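# Seat the gray box in the table frame's rails

## Task

Place the gray box inside the frame on the table so it sits flush against the frame's rear wall, with each of its two bottom flanges engaged in a separate rail slot, and leave it standing upright and level.

## Robot and tools

Robot: two seven-joint arms, left_arm and right_arm, each ending in a two-finger parallel gripper. The calibrated base poses in the scene frame are left_arm at (+0.056, +0.273, 0) m and right_arm at (+0.025, -0.309, 0) m. Both are almost unrotated (quat_wxyz about (1, 0, 0, +0.005) and (1, 0, 0, -0.002)). A two-camera stand is fixed to the floor behind the arms. Loose objects may occasionally get a short shove from outside.

Frames: the scene frame has its origin at table-top height, halfway between the nominal bases. +x points out over the table, +y toward left_arm, +z up. Camera names do not match image left and right. Each arm reports its hand position (m), end_effector_quat_wxyz, velocities (m/s, rad/s), Hand target and wrist-camera poses in its own base frame. The table and fixed cameras use the scene frame. Motion offsets use the axes of that arm's current Hand target. On the gripper, fingers point along +z and close along y. end_effector_position is the point between the closed pads, about 2 cm short of the fingertips. Closing pushes the tips about 10 mm further along +z, mostly while the pads are still more than 40 mm apart. Reported poses can be a few cm off, more when the arm reaches far.

Row layout (used by both motion tools): 14 numbers, each in [-1, 1]. The first 7 are left_arm: dx, dy, dz, rx, ry, rz, opening. The next 7 are right_arm in the same order. Always give all 14, even if one arm stays still. dx to rz are offsets, not poses. They are measured from that arm's Hand target at the start of the action or move, along the Hand target's own axes. The scale is 1.0 = 0.6 m for dx, dy, dz and 1.0 = 180 degrees for rotation. rx, ry, rz form a single rotation vector. Opening is absolute: +1 is fully open (0.084 m) and -1 is closed. Six zeros re-command the current Hand target. Any opening number is a real command, so resend an arm's current opening to keep it.

execute_actions(actions, cameras): actions is a list of actions. Each action holds 1 to 15 rows, one per 1/30 s control step. A shorter action repeats its final row until 15 steps (0.5 s) have run. Every row of an action counts from the same start pose, not from the row before it. A later action starts from the new Hand target, so repeating an offset moves the arm again. Images come back only for an empty list or when cameras names some ("all" or a list of names). An unknown camera name voids the call. An empty list also reports the scene number and the fields that other results may omit.

move(target, speed, blend, opening_speed, blocking, cameras): target is one 14-number row or a list of up to 15 rows. Every row in the list counts from the Hand targets at the move's start. Each gripper follows a straight path and turns by the shorter way. Paths do not avoid obstacles or the other arm, and all paths finish together after at least 0.5 s and at most 10 s. speed is the path top speed in m/s, from 0.002 to 1, default 0.25. Rotation is capped at twice that value in rad/s. Give one value, or one per target. blend is in metres, one value or one per target. It rounds the corners at intermediate targets, and 0 means stop at each one. opening_speed is the finger rate per second on the -1..+1 scale, at least 0.2. Changed openings in later targets are applied on arrival, after everything is at rest. blocking=false returns after about 0.5 s while the motion continues. Fast moves overshoot, stray from the path and hit harder. The result adds a "move:" line giving the outcome: done (within 3 mm and 2 degrees), off_target, moving, held or fault. limits=paced means the command was clipped, and limits=held means steps were withheld.

wait(seconds 0 to 10) lets time pass while the arms hold their commands. stop() brakes a running move. zoom_image(camera, region=[x0, y0, x1, y1]) takes pixels from the top-left corner, at most 504 by 504, from the newest image of that camera. Cameras: cam_head_left, cam_head_right, cam_high, cam_low, cam_left_wrist, cam_right_wrist, each 896x504. clear_fault(arm) clears a reported torque fault on "left_arm" or "right_arm". finished_scene(scene) ends the scene, given the current scene number. The box must stay placed without any help from the robot.

Control behaviour: each step, the command is clipped to within 70 mm and 16 degrees of the measured gripper pose. Hand target is the last commanded pose after that clip. The gripper often stops short of it. Another action, even all zeros, re-asks for it, or you can send the remaining gap as an offset. To end a push, command the target back beyond the gripper. Large wrist rotations can swing the elbow.

Gripping: grip_measured uses the same scale as opening. To hold something, command clearly less than grip_measured; a bigger gap squeezes harder. The limit is about 24 N per pad for objects up to about 6 cm wide. The last value in Joint positions is the opening in metres.

Readings: Joint velocities can be reported as "within noise", and end-effector velocities are then dropped. Joint torques follow the Joint positions order and include gravity and friction, so they are offset and noisy. Action results also list hand positions at some steps. The Wrist depth line gives a 7x7 grid per wrist camera, rows separated by " / ". Values are in mm from 172 to 3000, with "-" meaning no value; transparent objects are not seen.

Joint ranges (rad): waist ±6.283, shoulder -2.059..2.094, upper arm roll ±6.283, elbow -0.192..3.927 (straight at 2.742), forearm roll ±6.283, wrist pitch -1.693..3.142, wrist roll ±6.283. Contact-torque limits (N m): waist 40.8, shoulder 41, upper arm roll 26.1, elbow 26.1, forearm roll 26.1, wrist pitch 14, wrist roll 14.7.

Things to avoid:
- Exceeding a contact-torque limit, or holding a motor at its torque limit for 1 s. Either causes a torque fault: the arm stops until clear_fault, and a held object's weight counts toward it.
- Letting a motor overheat. MOTOR HOT appears at 65 °C, and at 80 °C the arm brakes for 30 s or more. Long loads, stretched poses and pushing into the unreachable heat motors.
- Arm-on-arm contact, including one gripper closing on the other's fingers. The clearance check only partly prevents this, and a moderate hit can fail the task.
- Dropping the box, releasing it while it still moves, slamming it, or pushing hard against fixed things.
- Letting anything leave the table.

Each tool is called after "Call:" as name(argument=value, ...), one argument or row to a line, values as JSON.

## Session

Call:
execute_actions(
  actions=[],
)

Scene clock: 0.00 s.
left_arm: end_effector_position=(+0.5866, +0.1256, +0.1140) grip_measured=+1.00 end_effector_quat_wxyz=(+0.303, +0.665, -0.632, +0.259) | right_arm: end_effector_position=(+0.5038, +0.1661, +0.2631) grip_measured=+1.00 end_effector_quat_wxyz=(-0.035, +0.008, +0.999, -0.005)
Joint positions: left_arm=[0.534 0.91 -0.093 2.01 -0.617 1.571 2.133 0.084] | right_arm=[0.248 0.244 0.075 1.536 -0.005 1.363 -2.803 0.084]
Joint velocities: within noise
Joint torques (N m): no reading
Motor temperatures (°C): left_arm=[35 40 37 39 37 36 40] | right_arm=[33 38 38 34 39 34 41]
Wrist depth (mm): cam_left_wrist=[493 511 496 341 468 503 461 / 433 444 438 369 472 499 474 / 382 392 376 305 424 437 450 / 338 345 352 317 277 379 389 / 307 312 319 319 296 254 341 / 277 282 288 293 298 291 301 / 257 262 266 272 275 280 284] | cam_right_wrist=[412 411 409 409 408 407 398 / 407 407 406 405 404 403 389 / 404 402 402 402 399 398 331 / 400 399 399 397 397 393 394 / 397 395 395 394 392 341 391 / 392 392 391 390 389 386 387 / 389 389 387 387 386 384 384]
Hand target: left_arm +0.5866, +0.1256, +0.1140; +0.303, +0.665, -0.632, +0.259 | right_arm +0.5038, +0.1661, +0.2631; -0.035, +0.008, +0.999, -0.005
Tool commands: left_gripper/opening=+1.0 right_gripper/opening=+1.0

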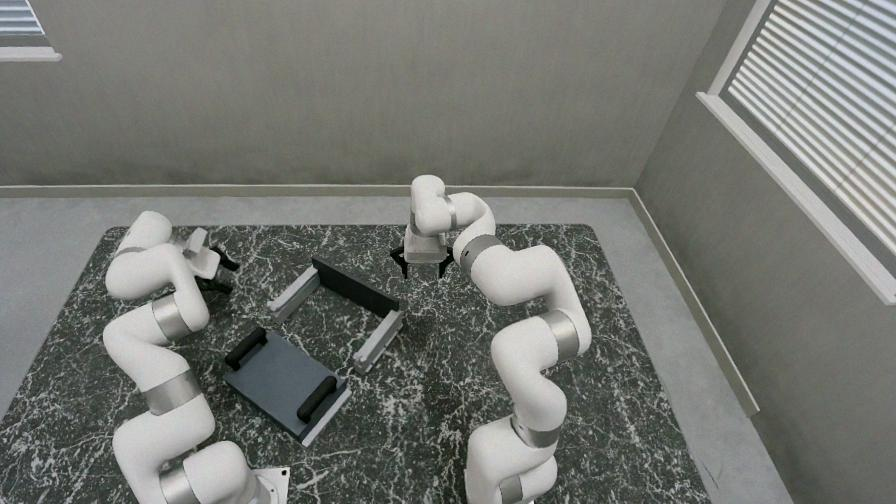

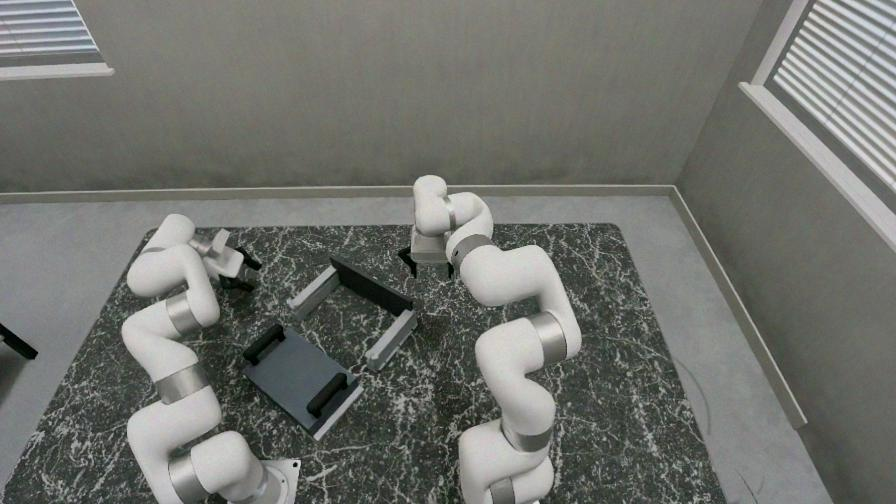

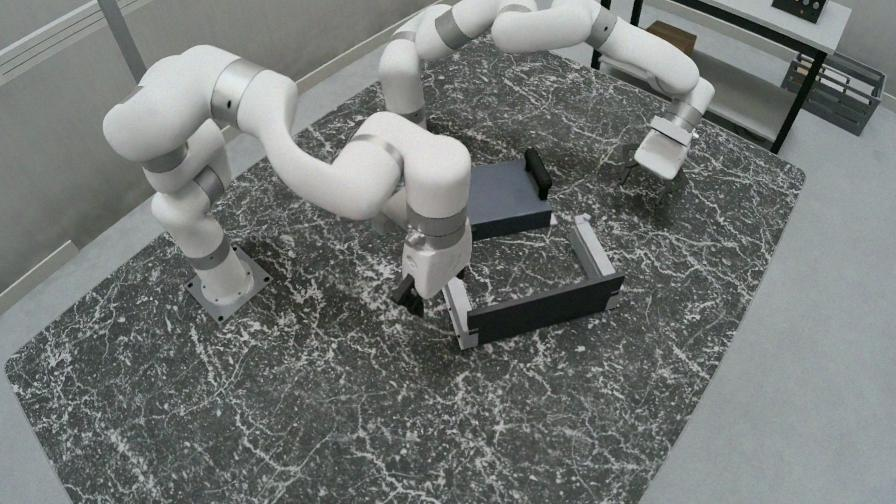

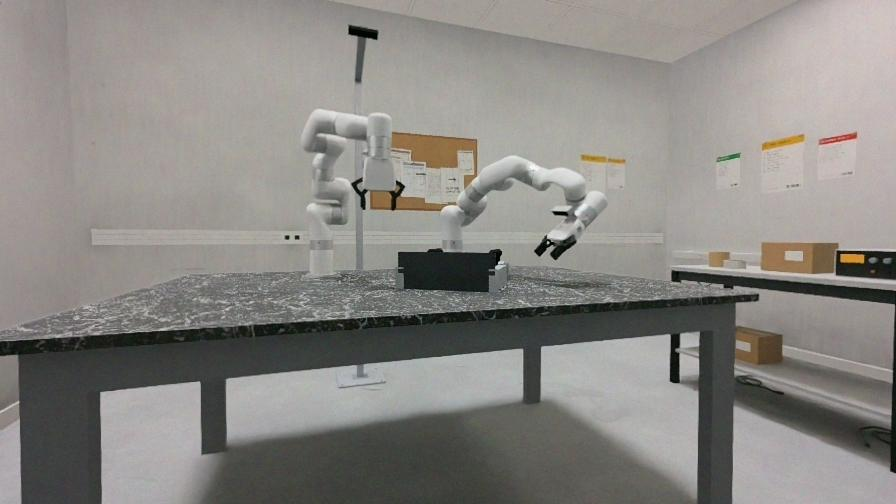

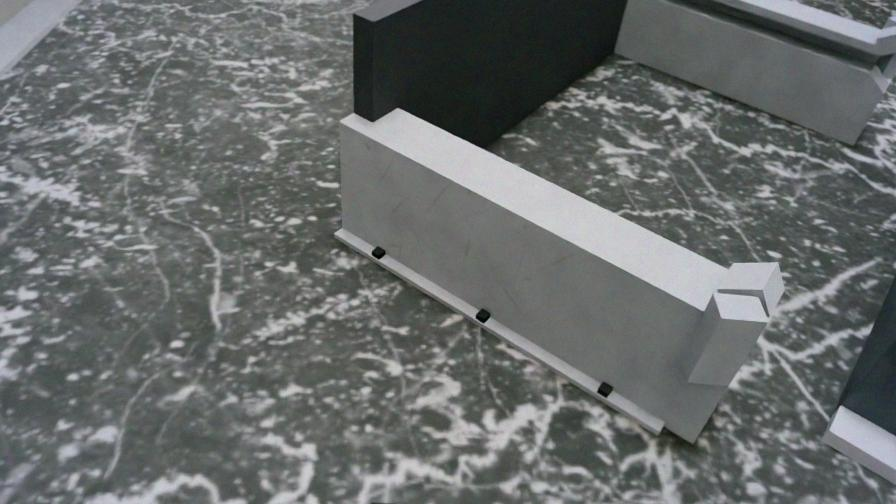

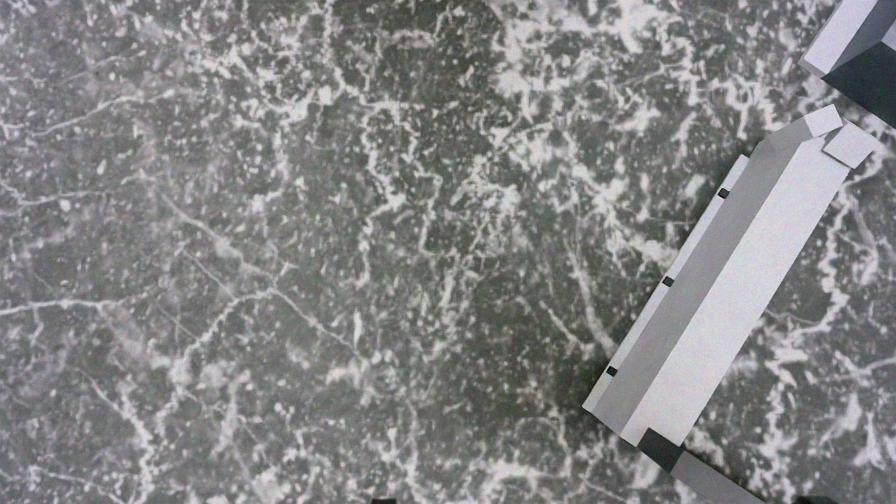

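Call:
move(
  target=[0.350,0.525,-0.121,0.144,-0.228,-0.275,1,0.137,0.070,-0.053,-0.0098,-0.0207,0.187,1],
  speed=0.3,
  cameras=["cam_left_wrist","cam_right_wrist","cam_head_left"],
)

Scene clock: 69.70 s.
left_arm: end_effector_position=(+0.2893, +0.0295, +0.3397) grip_measured=+1.00 end_effector_quat_wxyz=(+0.000, +0.955, -0.297, +0.001) | right_arm: end_effector_position=(+0.4247, +0.2097, +0.3001) grip_measured=+1.00 end_effector_quat_wxyz=(+0.000, +0.297, +0.955, +0.000)
Joint positions: left_arm=[0.408 -0.656 -0.208 0.878 -0.127 1.522 0.852 0.084] | right_arm=[0.343 -0.02 0.114 1.302 0.002 1.322 -2.081 0.084]
Joint torques (N m): left_arm=[7.15 -8.91 0.53 26.31 1.82 -0.73 -1.07] | right_arm=[4.26 -30.29 1.8 15.7 -1.55 -2.96 1.16]
Motor temperatures (°C): left_arm=[35 46 37 48 37 36 40] | right_arm=[33 41 38 42 39 34 41]
Wrist depth (mm): cam_left_wrist=[469 468 427 468 468 467 420 / 469 468 468 469 468 468 467 / 470 469 468 410 410 410 410 / 469 469 469 410 410 409 409 / 469 469 469 411 411 410 410 / 470 469 469 411 411 410 410 / 469 469 469 468 469 468 469] | cam_right_wrist=[429 431 431 429 429 370 370 / 431 430 430 428 428 429 429 / 430 430 429 429 429 428 428 / 430 430 429 428 428 429 427 / 429 429 429 429 428 428 428 / 428 429 428 428 427 428 427 / 429 428 428 427 428 364 362]
Hand target: left_arm +0.2893, +0.0295, +0.3398; +0.000, +0.955, -0.297, +0.001 | right_arm +0.4247, +0.2097, +0.3001; +0.000, +0.297, +0.955, +0.000
Off the commanded pose: left_arm 0.000 m, 0 deg | right_arm 0.000 m, 0 deg.
move: done
Images, in order (width x height): cam_head_left 896x504, cam_left_wrist 896x504, cam_right_wrist 896x504.

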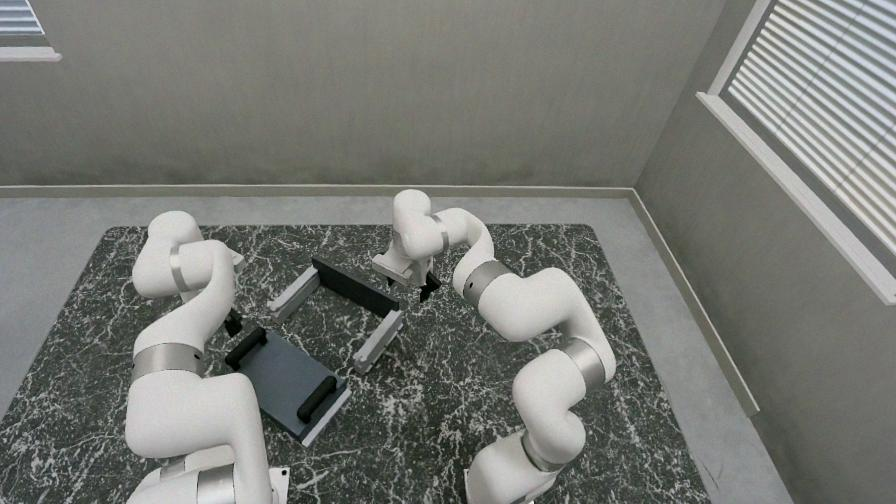

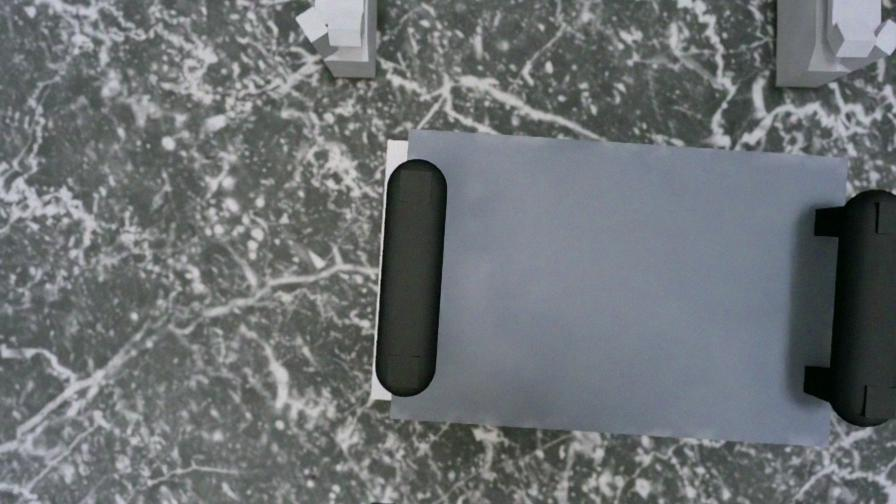

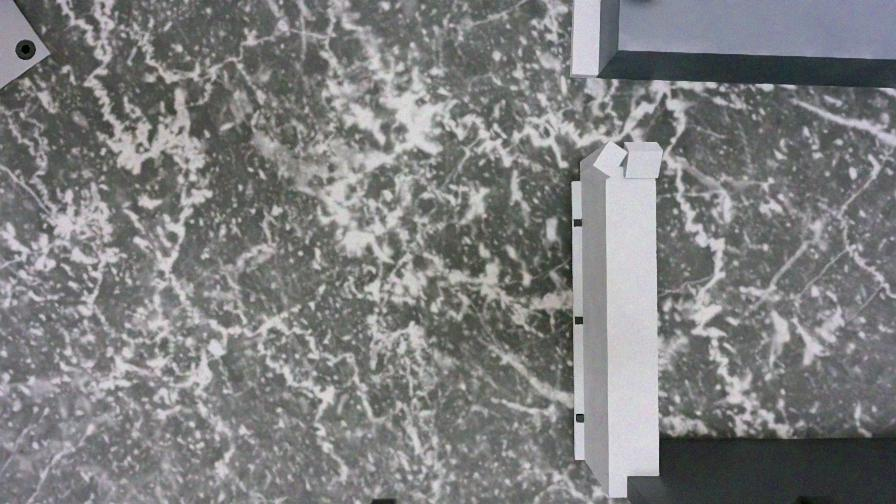

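Call:
move(
  target=[0.0927,-0.0943,0.2328,0,0,0.0183,1,0.4607,0.1252,0.1667,0,0,0.0139,1],
  speed=0.3,
  cameras=["cam_left_wrist","cam_right_wrist","cam_head_left","cam_high"],
)

Scene clock: 170.50 s.
left_arm: end_effector_position=(+0.3674, +0.0446, +0.2002) grip_measured=+1.00 end_effector_quat_wxyz=(+0.000, +0.946, -0.324, +0.001) | right_arm: end_effector_position=(+0.2398, +0.4285, +0.2000) grip_measured=+1.00 end_effector_quat_wxyz=(+0.000, +0.318, +0.948, +0.000)
Joint positions: left_arm=[0.422 -0.324 -0.282 0.719 -0.104 1.032 0.868 0.084] | right_arm=[0.645 0.101 0.429 1.144 -0.048 1.053 -1.397 0.084]
Joint torques (N m): left_arm=[7.22 -5.31 -0.87 26.28 1.69 -3.47 -1.07] | right_arm=[5.02 -19.77 2.38 24.28 -1.33 -0.67 1.27]
Motor temperatures (°C): left_arm=[35 41 37 54 37 36 40] | right_arm=[33 41 38 40 39 35 41]
Wrist depth (mm): cam_left_wrist=[331 330 330 329 329 329 329 / 330 331 330 330 329 329 329 / 330 330 330 329 329 329 329 / 331 330 330 330 272 271 271 / 330 330 330 330 216 272 271 / 331 330 331 330 215 271 271 / 331 330 330 330 215 271 271] | cam_right_wrist=[331 330 330 329 329 329 328 / 330 330 330 329 329 329 328 / 329 329 329 328 329 328 327 / 329 329 329 328 270 271 270 / 330 329 329 328 212 270 269 / 329 329 328 328 210 269 269 / 329 328 328 328 211 269 269]
Hand target: left_arm +0.3674, +0.0446, +0.2002; +0.000, +0.946, -0.324, +0.001 | right_arm +0.2398, +0.4285, +0.2000; +0.000, +0.318, +0.948, +0.000
Off the commanded pose: left_arm 0.000 m, 0 deg | right_arm 0.000 m, 0 deg.
move: done
Images, in order (width x height): cam_head_left 896x504, cam_high 896x504, cam_left_wrist 896x504, cam_right_wrist 896x504.

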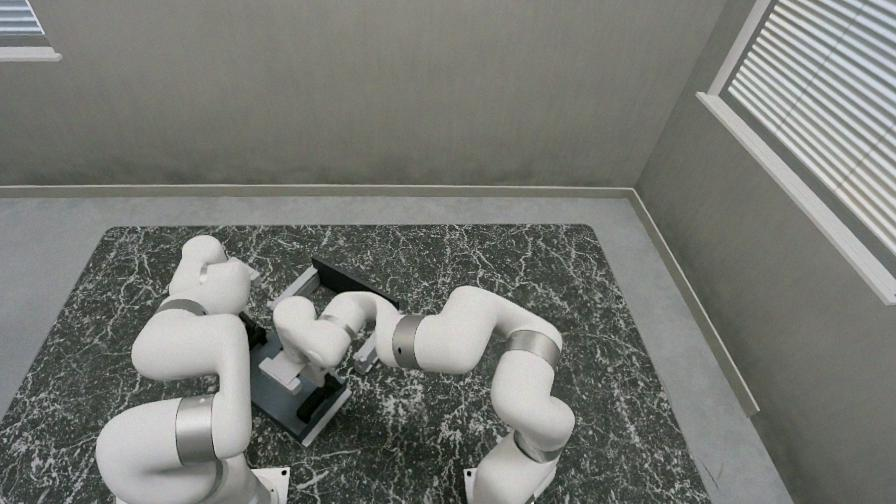

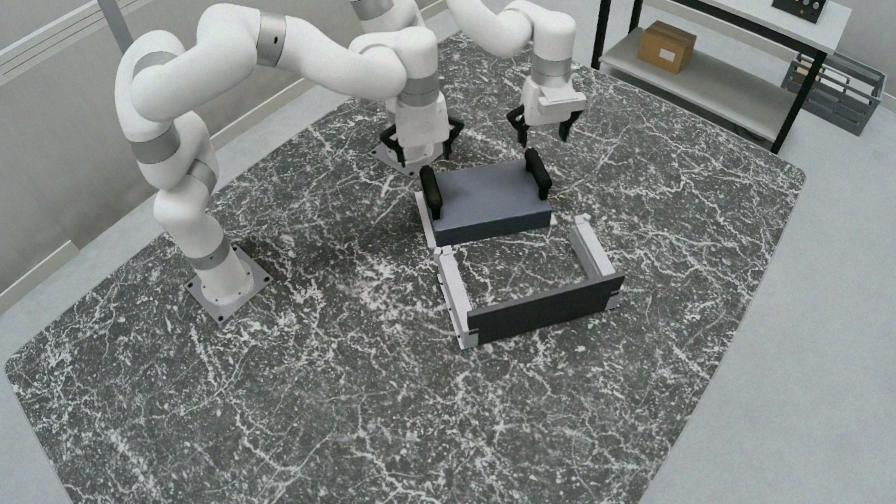

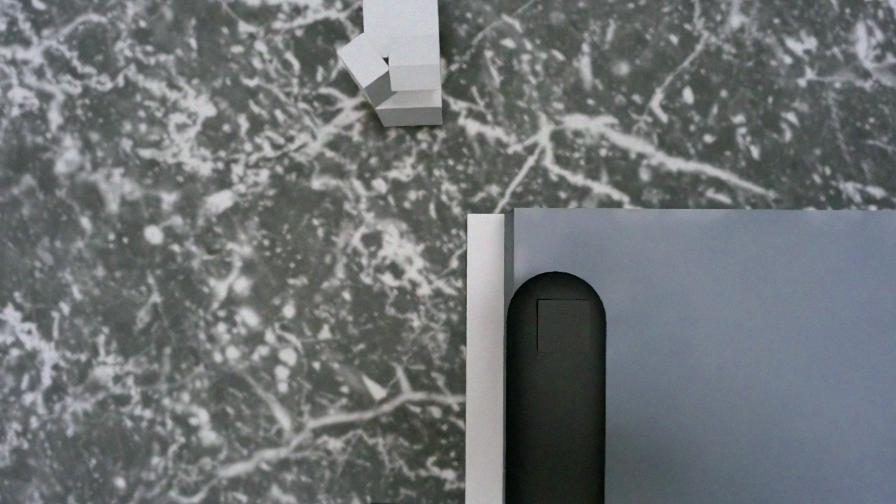

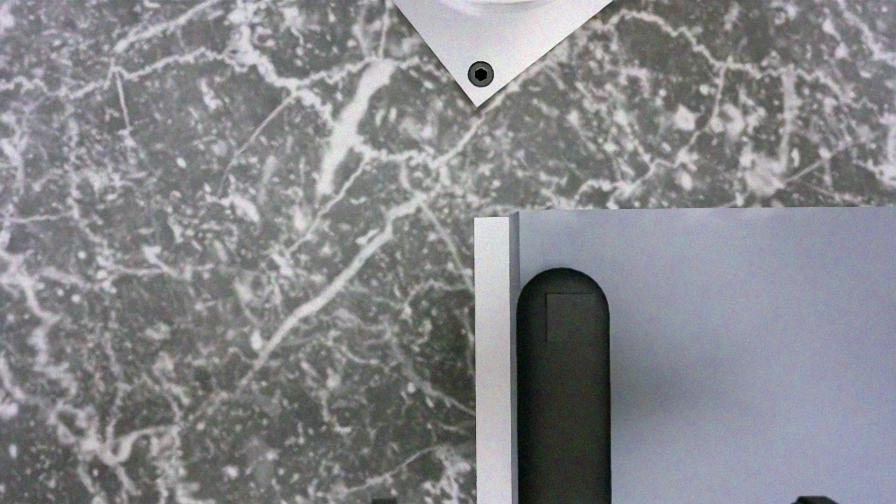

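Call:
move(
  target=[
    [0,0,0.175,0,0,0,1,0,0.002,0.175,0,0,0,1],
    [0,0,0.175,0,0,0,-0.8,0,0.002,0.175,0,0,0,-0.8],
  ],
  speed=0.2,
  opening_speed=1.5,
  cameras=["cam_left_wrist","cam_right_wrist","cam_high"],
)

Scene clock: 184.57 s.
left_arm: end_effector_position=(+0.3675, +0.0445, +0.0952) grip_measured=-0.11 end_effector_quat_wxyz=(+0.000, +0.946, -0.324, +0.001) | right_arm: end_effector_position=(+0.2408, +0.4298, +0.0951) grip_measured=-0.16 end_effector_quat_wxyz=(+0.000, +0.318, +0.948, +0.001)
Joint positions: left_arm=[0.432 -0.122 -0.315 0.564 -0.061 0.68 0.827 0.039] | right_arm=[0.665 0.267 0.408 1.018 -0.15 0.776 -1.326 0.037]
Joint torques (N m): left_arm=[18.01 -7.9 19.08 23.27 0.79 -13.09 -0.68] | right_arm=[7.61 -28.04 6.27 -7.71 3.38 9.59 0.79]
Wrist depth (mm): cam_left_wrist=[225 225 211 225 225 225 225 / 225 225 225 225 225 225 225 / 225 226 225 225 225 225 225 / 225 225 225 225 - - - / 225 225 225 225 - - - / 225 225 226 - - - - / 226 225 225 - - - -] | cam_right_wrist=[225 225 225 225 225 225 225 / 225 225 225 225 225 225 225 / 224 225 225 225 225 225 225 / 224 224 224 225 - - - / 224 224 224 - - - - / 224 223 224 - - - - / 224 223 224 - - - -]
Hand target: left_arm +0.3675, +0.0446, +0.0952; +0.000, +0.946, -0.324, +0.001 | right_arm +0.2405, +0.4294, +0.0950; +0.000, +0.318, +0.948, +0.000
Off the commanded pose: left_arm 0.000 m, 0 deg | right_arm 0.001 m, 0 deg.
move: done
Images, in order (width x height): cam_high 896x504, cam_left_wrist 896x504, cam_right_wrist 896x504.

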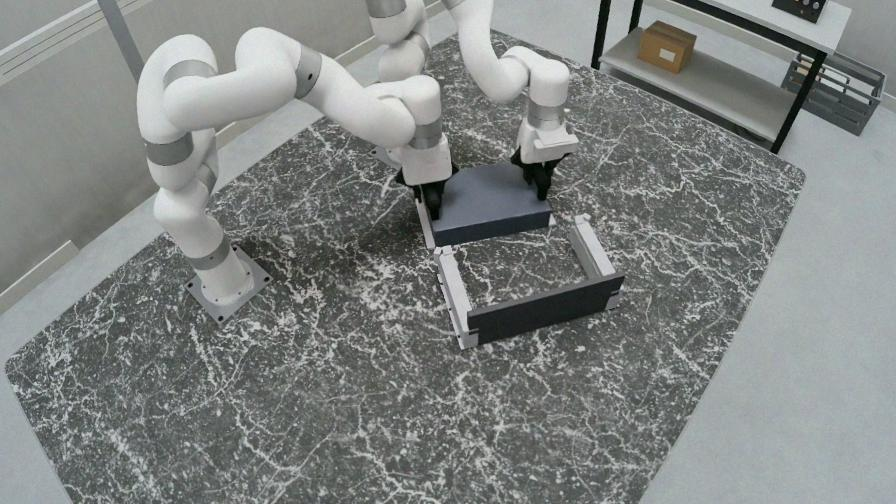

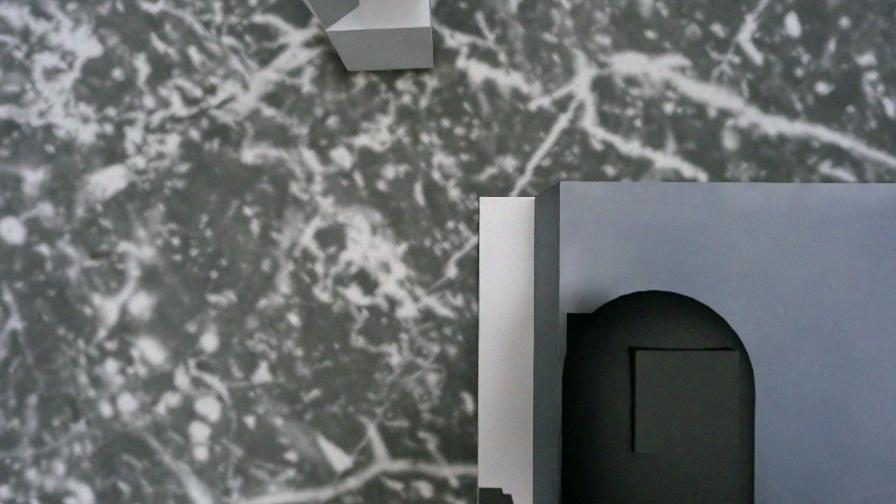

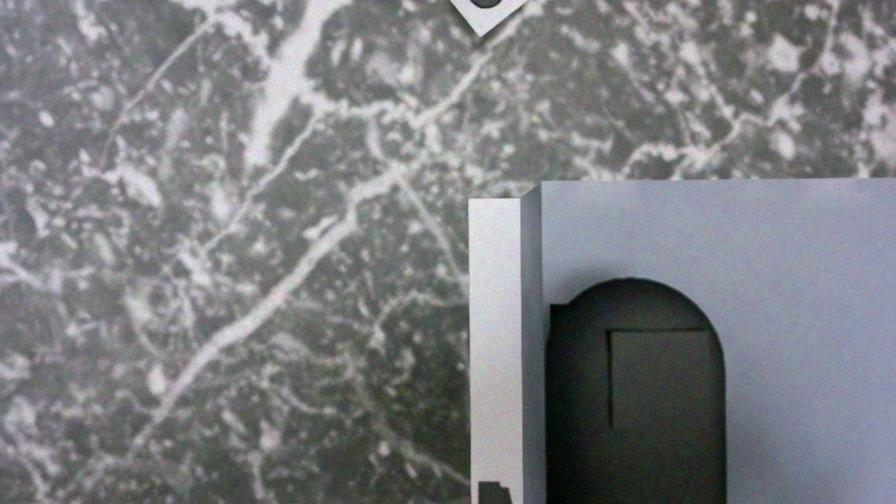

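Call:
zoom_image(
  camera="cam_high",
  region=[540, 190, 650, 320],
)

Call:
zoom_image(
  camera="cam_high",
  region=[400, 180, 640, 360],
)

Scaled by 3.877 from the camera's 896x504 image, which has a finer 1280x720 frame.

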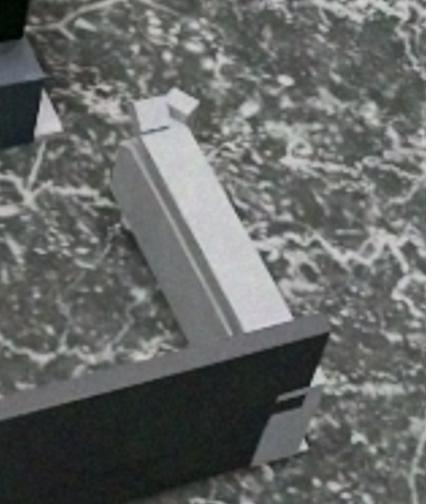

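Scaled by 2.100 from the camera's 896x504 image, which has a finer 1280x720 frame.

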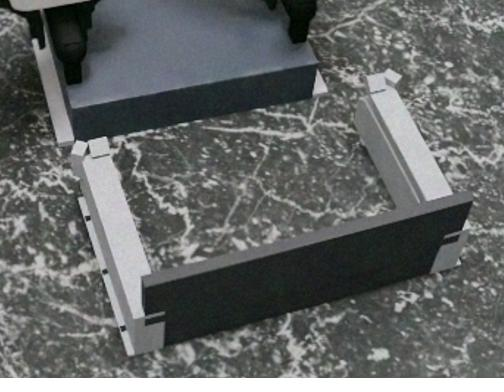

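Call:
wait(
  seconds=0.1,
  cameras=["cam_low","cam_head_left","cam_head_right"],
)

Call:
zoom_image(
  camera="cam_low",
  region=[390, 240, 520, 300],
)

Call:
zoom_image(
  camera="cam_head_left",
  region=[250, 250, 420, 380],
)

Call:
zoom_image(
  camera="cam_head_right",
  region=[250, 250, 430, 380],
)

Scene clock: 212.13 s.
left_arm: end_effector_position=(+0.3675, +0.0446, +0.0952) grip_measured=-0.11 end_effector_quat_wxyz=(+0.000, +0.946, -0.324, +0.001) | right_arm: end_effector_position=(+0.2407, +0.4299, +0.0952) grip_measured=-0.16 end_effector_quat_wxyz=(+0.000, +0.318, +0.948, +0.001)
Joint positions: left_arm=[0.432 -0.122 -0.315 0.564 -0.061 0.68 0.827 0.039] | right_arm=[0.665 0.267 0.408 1.018 -0.15 0.776 -1.326 0.037]
Joint torques (N m): left_arm=[19.74 -9.56 18.62 23.77 3.24 -13.17 0.93] | right_arm=[8.23 -32.66 6.88 -7.67 3.41 9.37 -1.06]
Motor temperatures (°C): left_arm=[36 41 42 53 37 48 40] | right_arm=[33 42 40 37 39 42 41]
Wrist depth (mm): cam_left_wrist=[225 225 211 225 225 225 225 / 225 225 225 225 225 225 225 / 225 225 225 225 225 225 225 / 225 225 225 225 - - - / 226 225 225 225 - - - / 226 225 225 - - - - / 226 225 225 - - - -] | cam_right_wrist=[225 225 225 225 225 225 225 / 224 225 225 225 225 225 225 / 224 224 224 224 225 225 225 / 224 225 224 224 - - - / 224 224 224 - - - - / 224 224 224 - - - - / 224 224 224 - - - -]
Hand target: left_arm +0.3675, +0.0446, +0.0952; +0.000, +0.946, -0.324, +0.001 | right_arm +0.2405, +0.4294, +0.0950; +0.000, +0.318, +0.948, +0.000
Tool commands: left_gripper/opening=-0.8 right_gripper/opening=-0.8
Off the commanded pose: left_arm 0.000 m, 0 deg | right_arm 0.001 m, 0 deg.
wait: 0.10 s; at rest from the start
Images, in order (width x height): cam_head_left 896x504, cam_head_right 896x504, cam_low 896x504.

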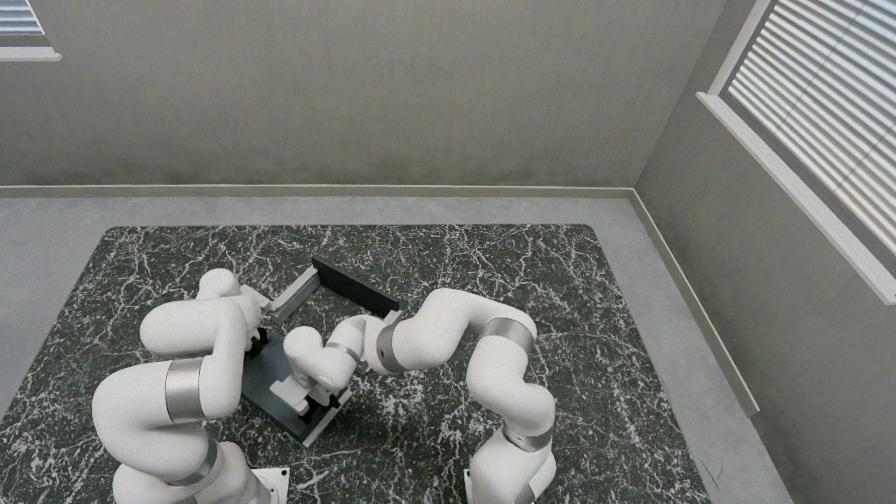

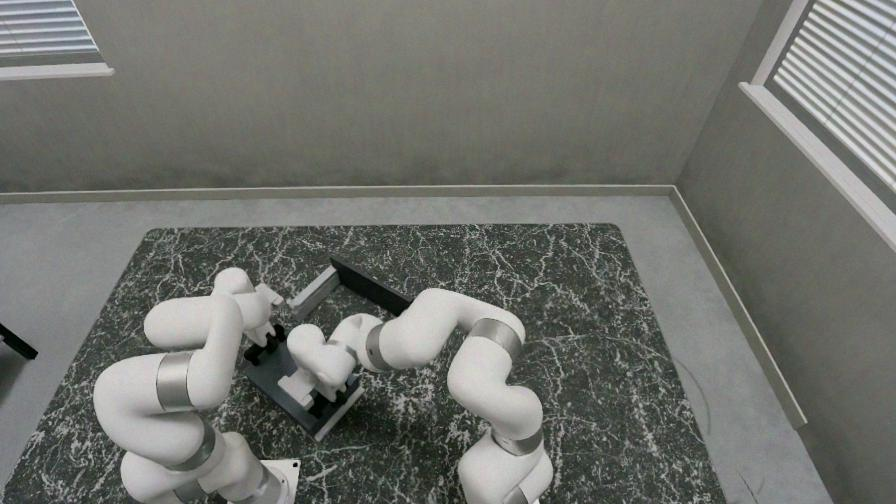

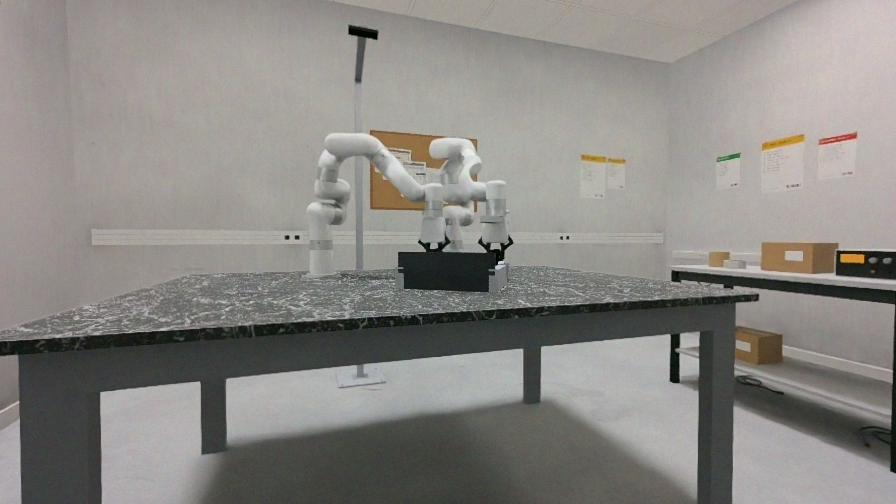

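Scaled by 3.877 from the camera's 896x504 image, which has a finer 1280x720 frame.

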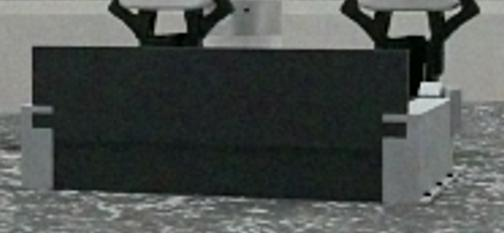

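Scaled by 2.965 from the camera's 896x504 image, which has a finer 1280x720 frame.

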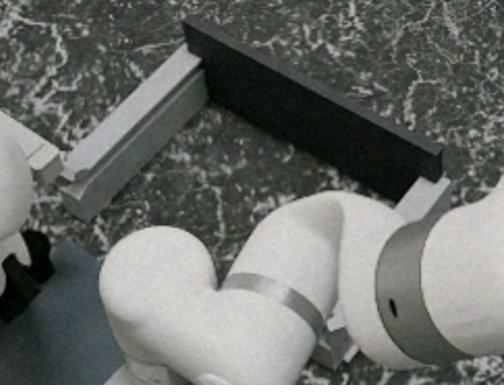

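Scaled by 2.800 from the camera's 896x504 image, which has a finer 1280x720 frame.

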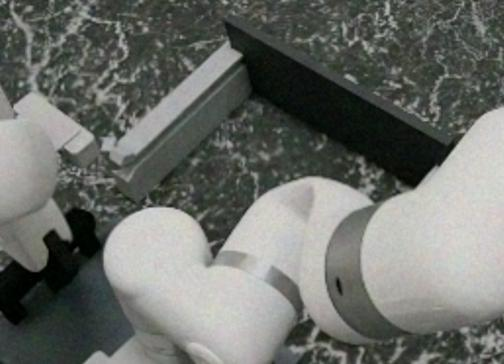

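Call:
move(
  target=[
    [0,0,-0.075,0,0,0,-0.9,0,0,-0.075,0,0,0,-0.9],
    [0.0348,-0.0305,-0.075,0,0,-0.0133,-0.9,-0.0523,0.0307,-0.075,0,0,-0.0133,-0.9],
  ],
  speed=0.12,
  cameras=["all"],
)

Call:
zoom_image(
  camera="cam_high",
  region=[400, 150, 640, 360],
)

Call:
zoom_image(
  camera="cam_head_left",
  region=[240, 250, 410, 400],
)

Call:
zoom_image(
  camera="cam_low",
  region=[390, 230, 520, 300],
)

Scene clock: 327.13 s.
left_arm: end_effector_position=(+0.3951, +0.0462, +0.1402) grip_measured=-0.15 end_effector_quat_wxyz=(+0.000, +0.953, -0.304, +0.001) | right_arm: end_effector_position=(+0.2770, +0.4259, +0.1402) grip_measured=-0.17 end_effector_quat_wxyz=(+0.000, +0.298, +0.954, +0.001)
Joint positions: left_arm=[0.438 -0.131 -0.318 0.71 -0.056 0.834 0.778 0.038] | right_arm=[0.617 0.233 0.398 1.122 -0.114 0.907 -1.46 0.037]
Joint torques (N m): left_arm=[22.27 -13.88 17.12 46.89 6.09 -13.6 -1.2] | right_arm=[-3.47 -19.5 0.49 2.24 -0.58 11.22 -1.71]
Motor temperatures (°C): left_arm=[36 41 43 56 37 61 40] | right_arm=[33 43 40 36 39 50 40]
Wrist depth (mm): cam_left_wrist=[268 268 268 195 269 268 268 / 268 269 269 194 268 269 269 / 268 269 269 268 268 269 269 / 269 269 269 269 - - - / 269 269 269 - - - - / 269 269 269 - - - - / 269 269 269 - - - -] | cam_right_wrist=[270 270 269 270 270 270 271 / 269 270 270 270 270 270 271 / 269 269 270 269 270 270 270 / 269 269 270 270 - - - / 269 269 269 - - - - / 268 269 269 - - - - / 268 268 269 - - - -]
Hand target: left_arm +0.3952, +0.0462, +0.1402; +0.000, +0.953, -0.304, +0.001 | right_arm +0.2766, +0.4252, +0.1400; +0.000, +0.298, +0.954, +0.000
Off the commanded pose: left_arm 0.000 m, 0 deg | right_arm 0.001 m, 0 deg.
move: done

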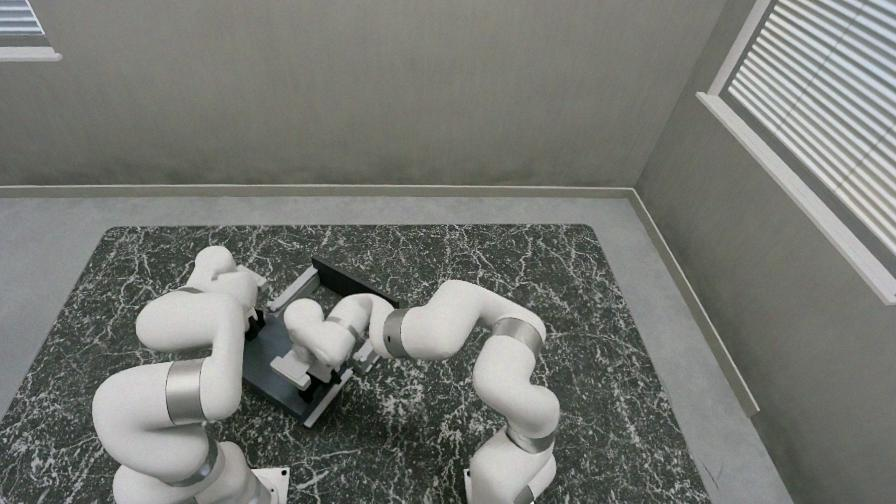

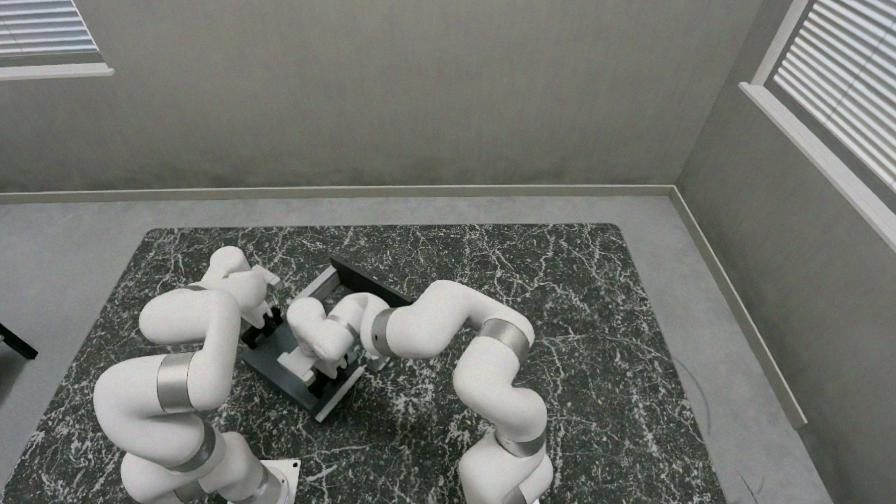

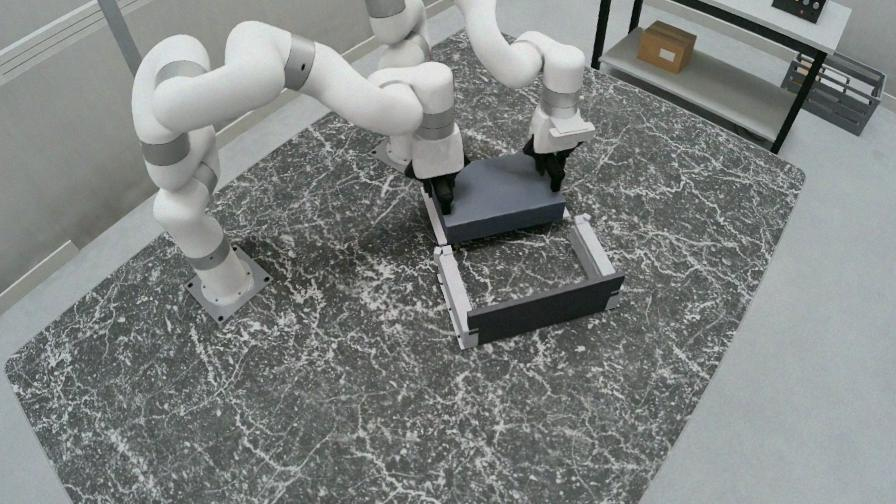

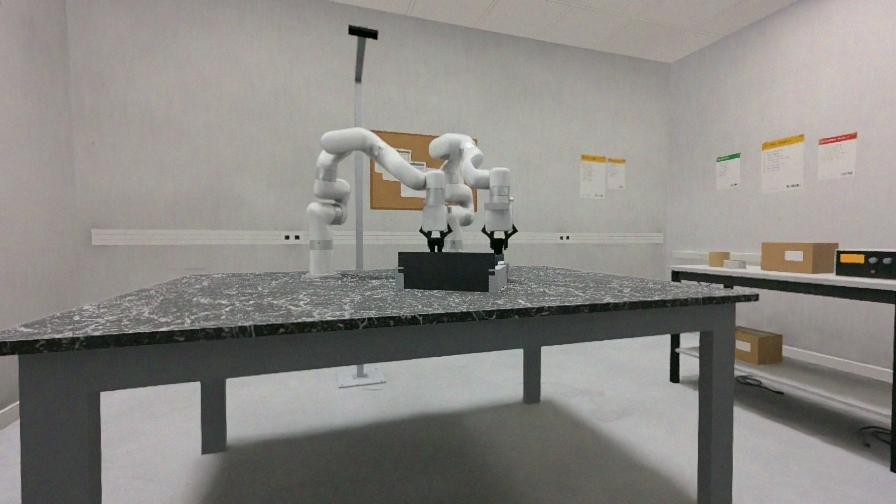

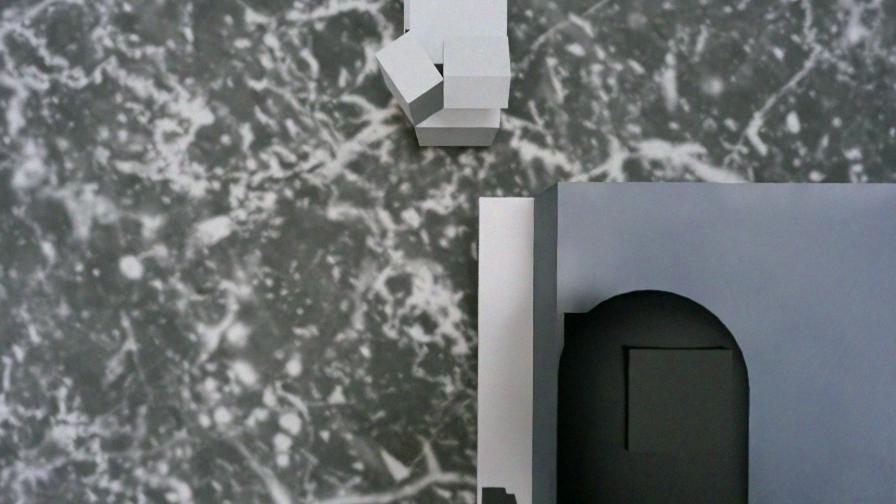

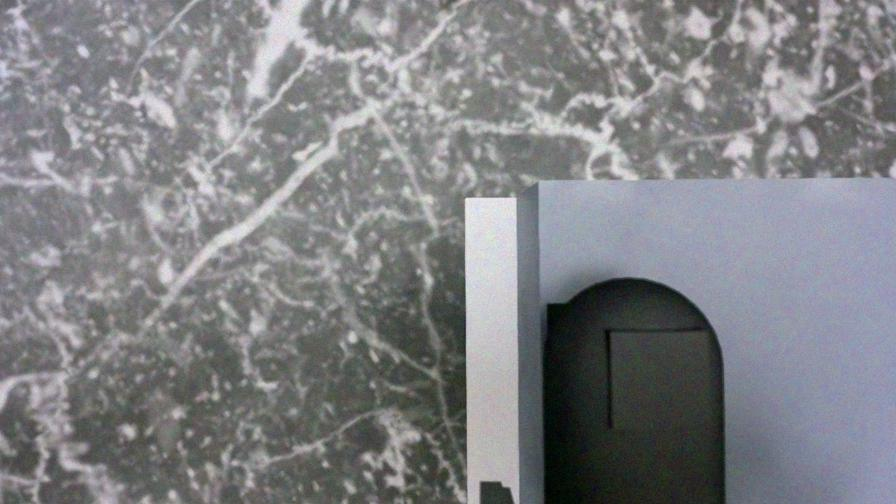

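Scaled by 2.100 from the camera's 896x504 image, which has a finer 1280x720 frame.

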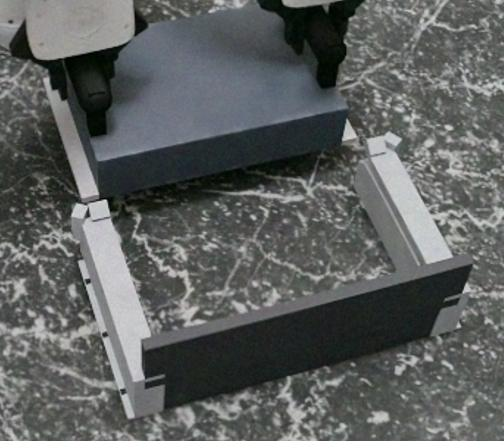

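Scaled by 2.965 from the camera's 896x504 image, which has a finer 1280x720 frame.

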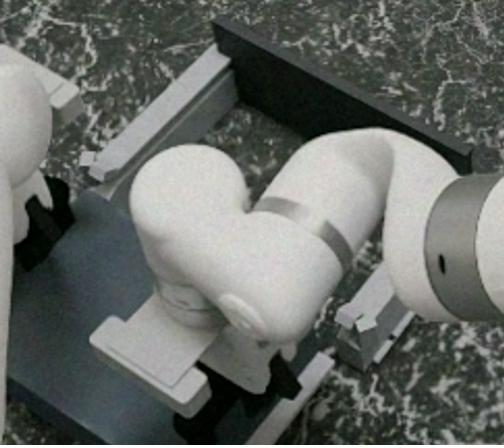

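Scaled by 3.877 from the camera's 896x504 image, which has a finer 1280x720 frame.

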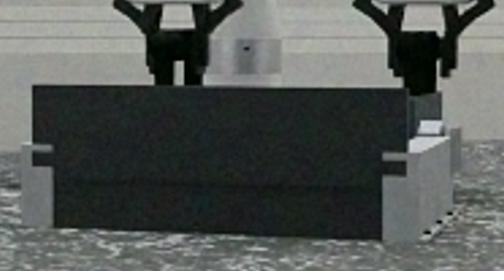

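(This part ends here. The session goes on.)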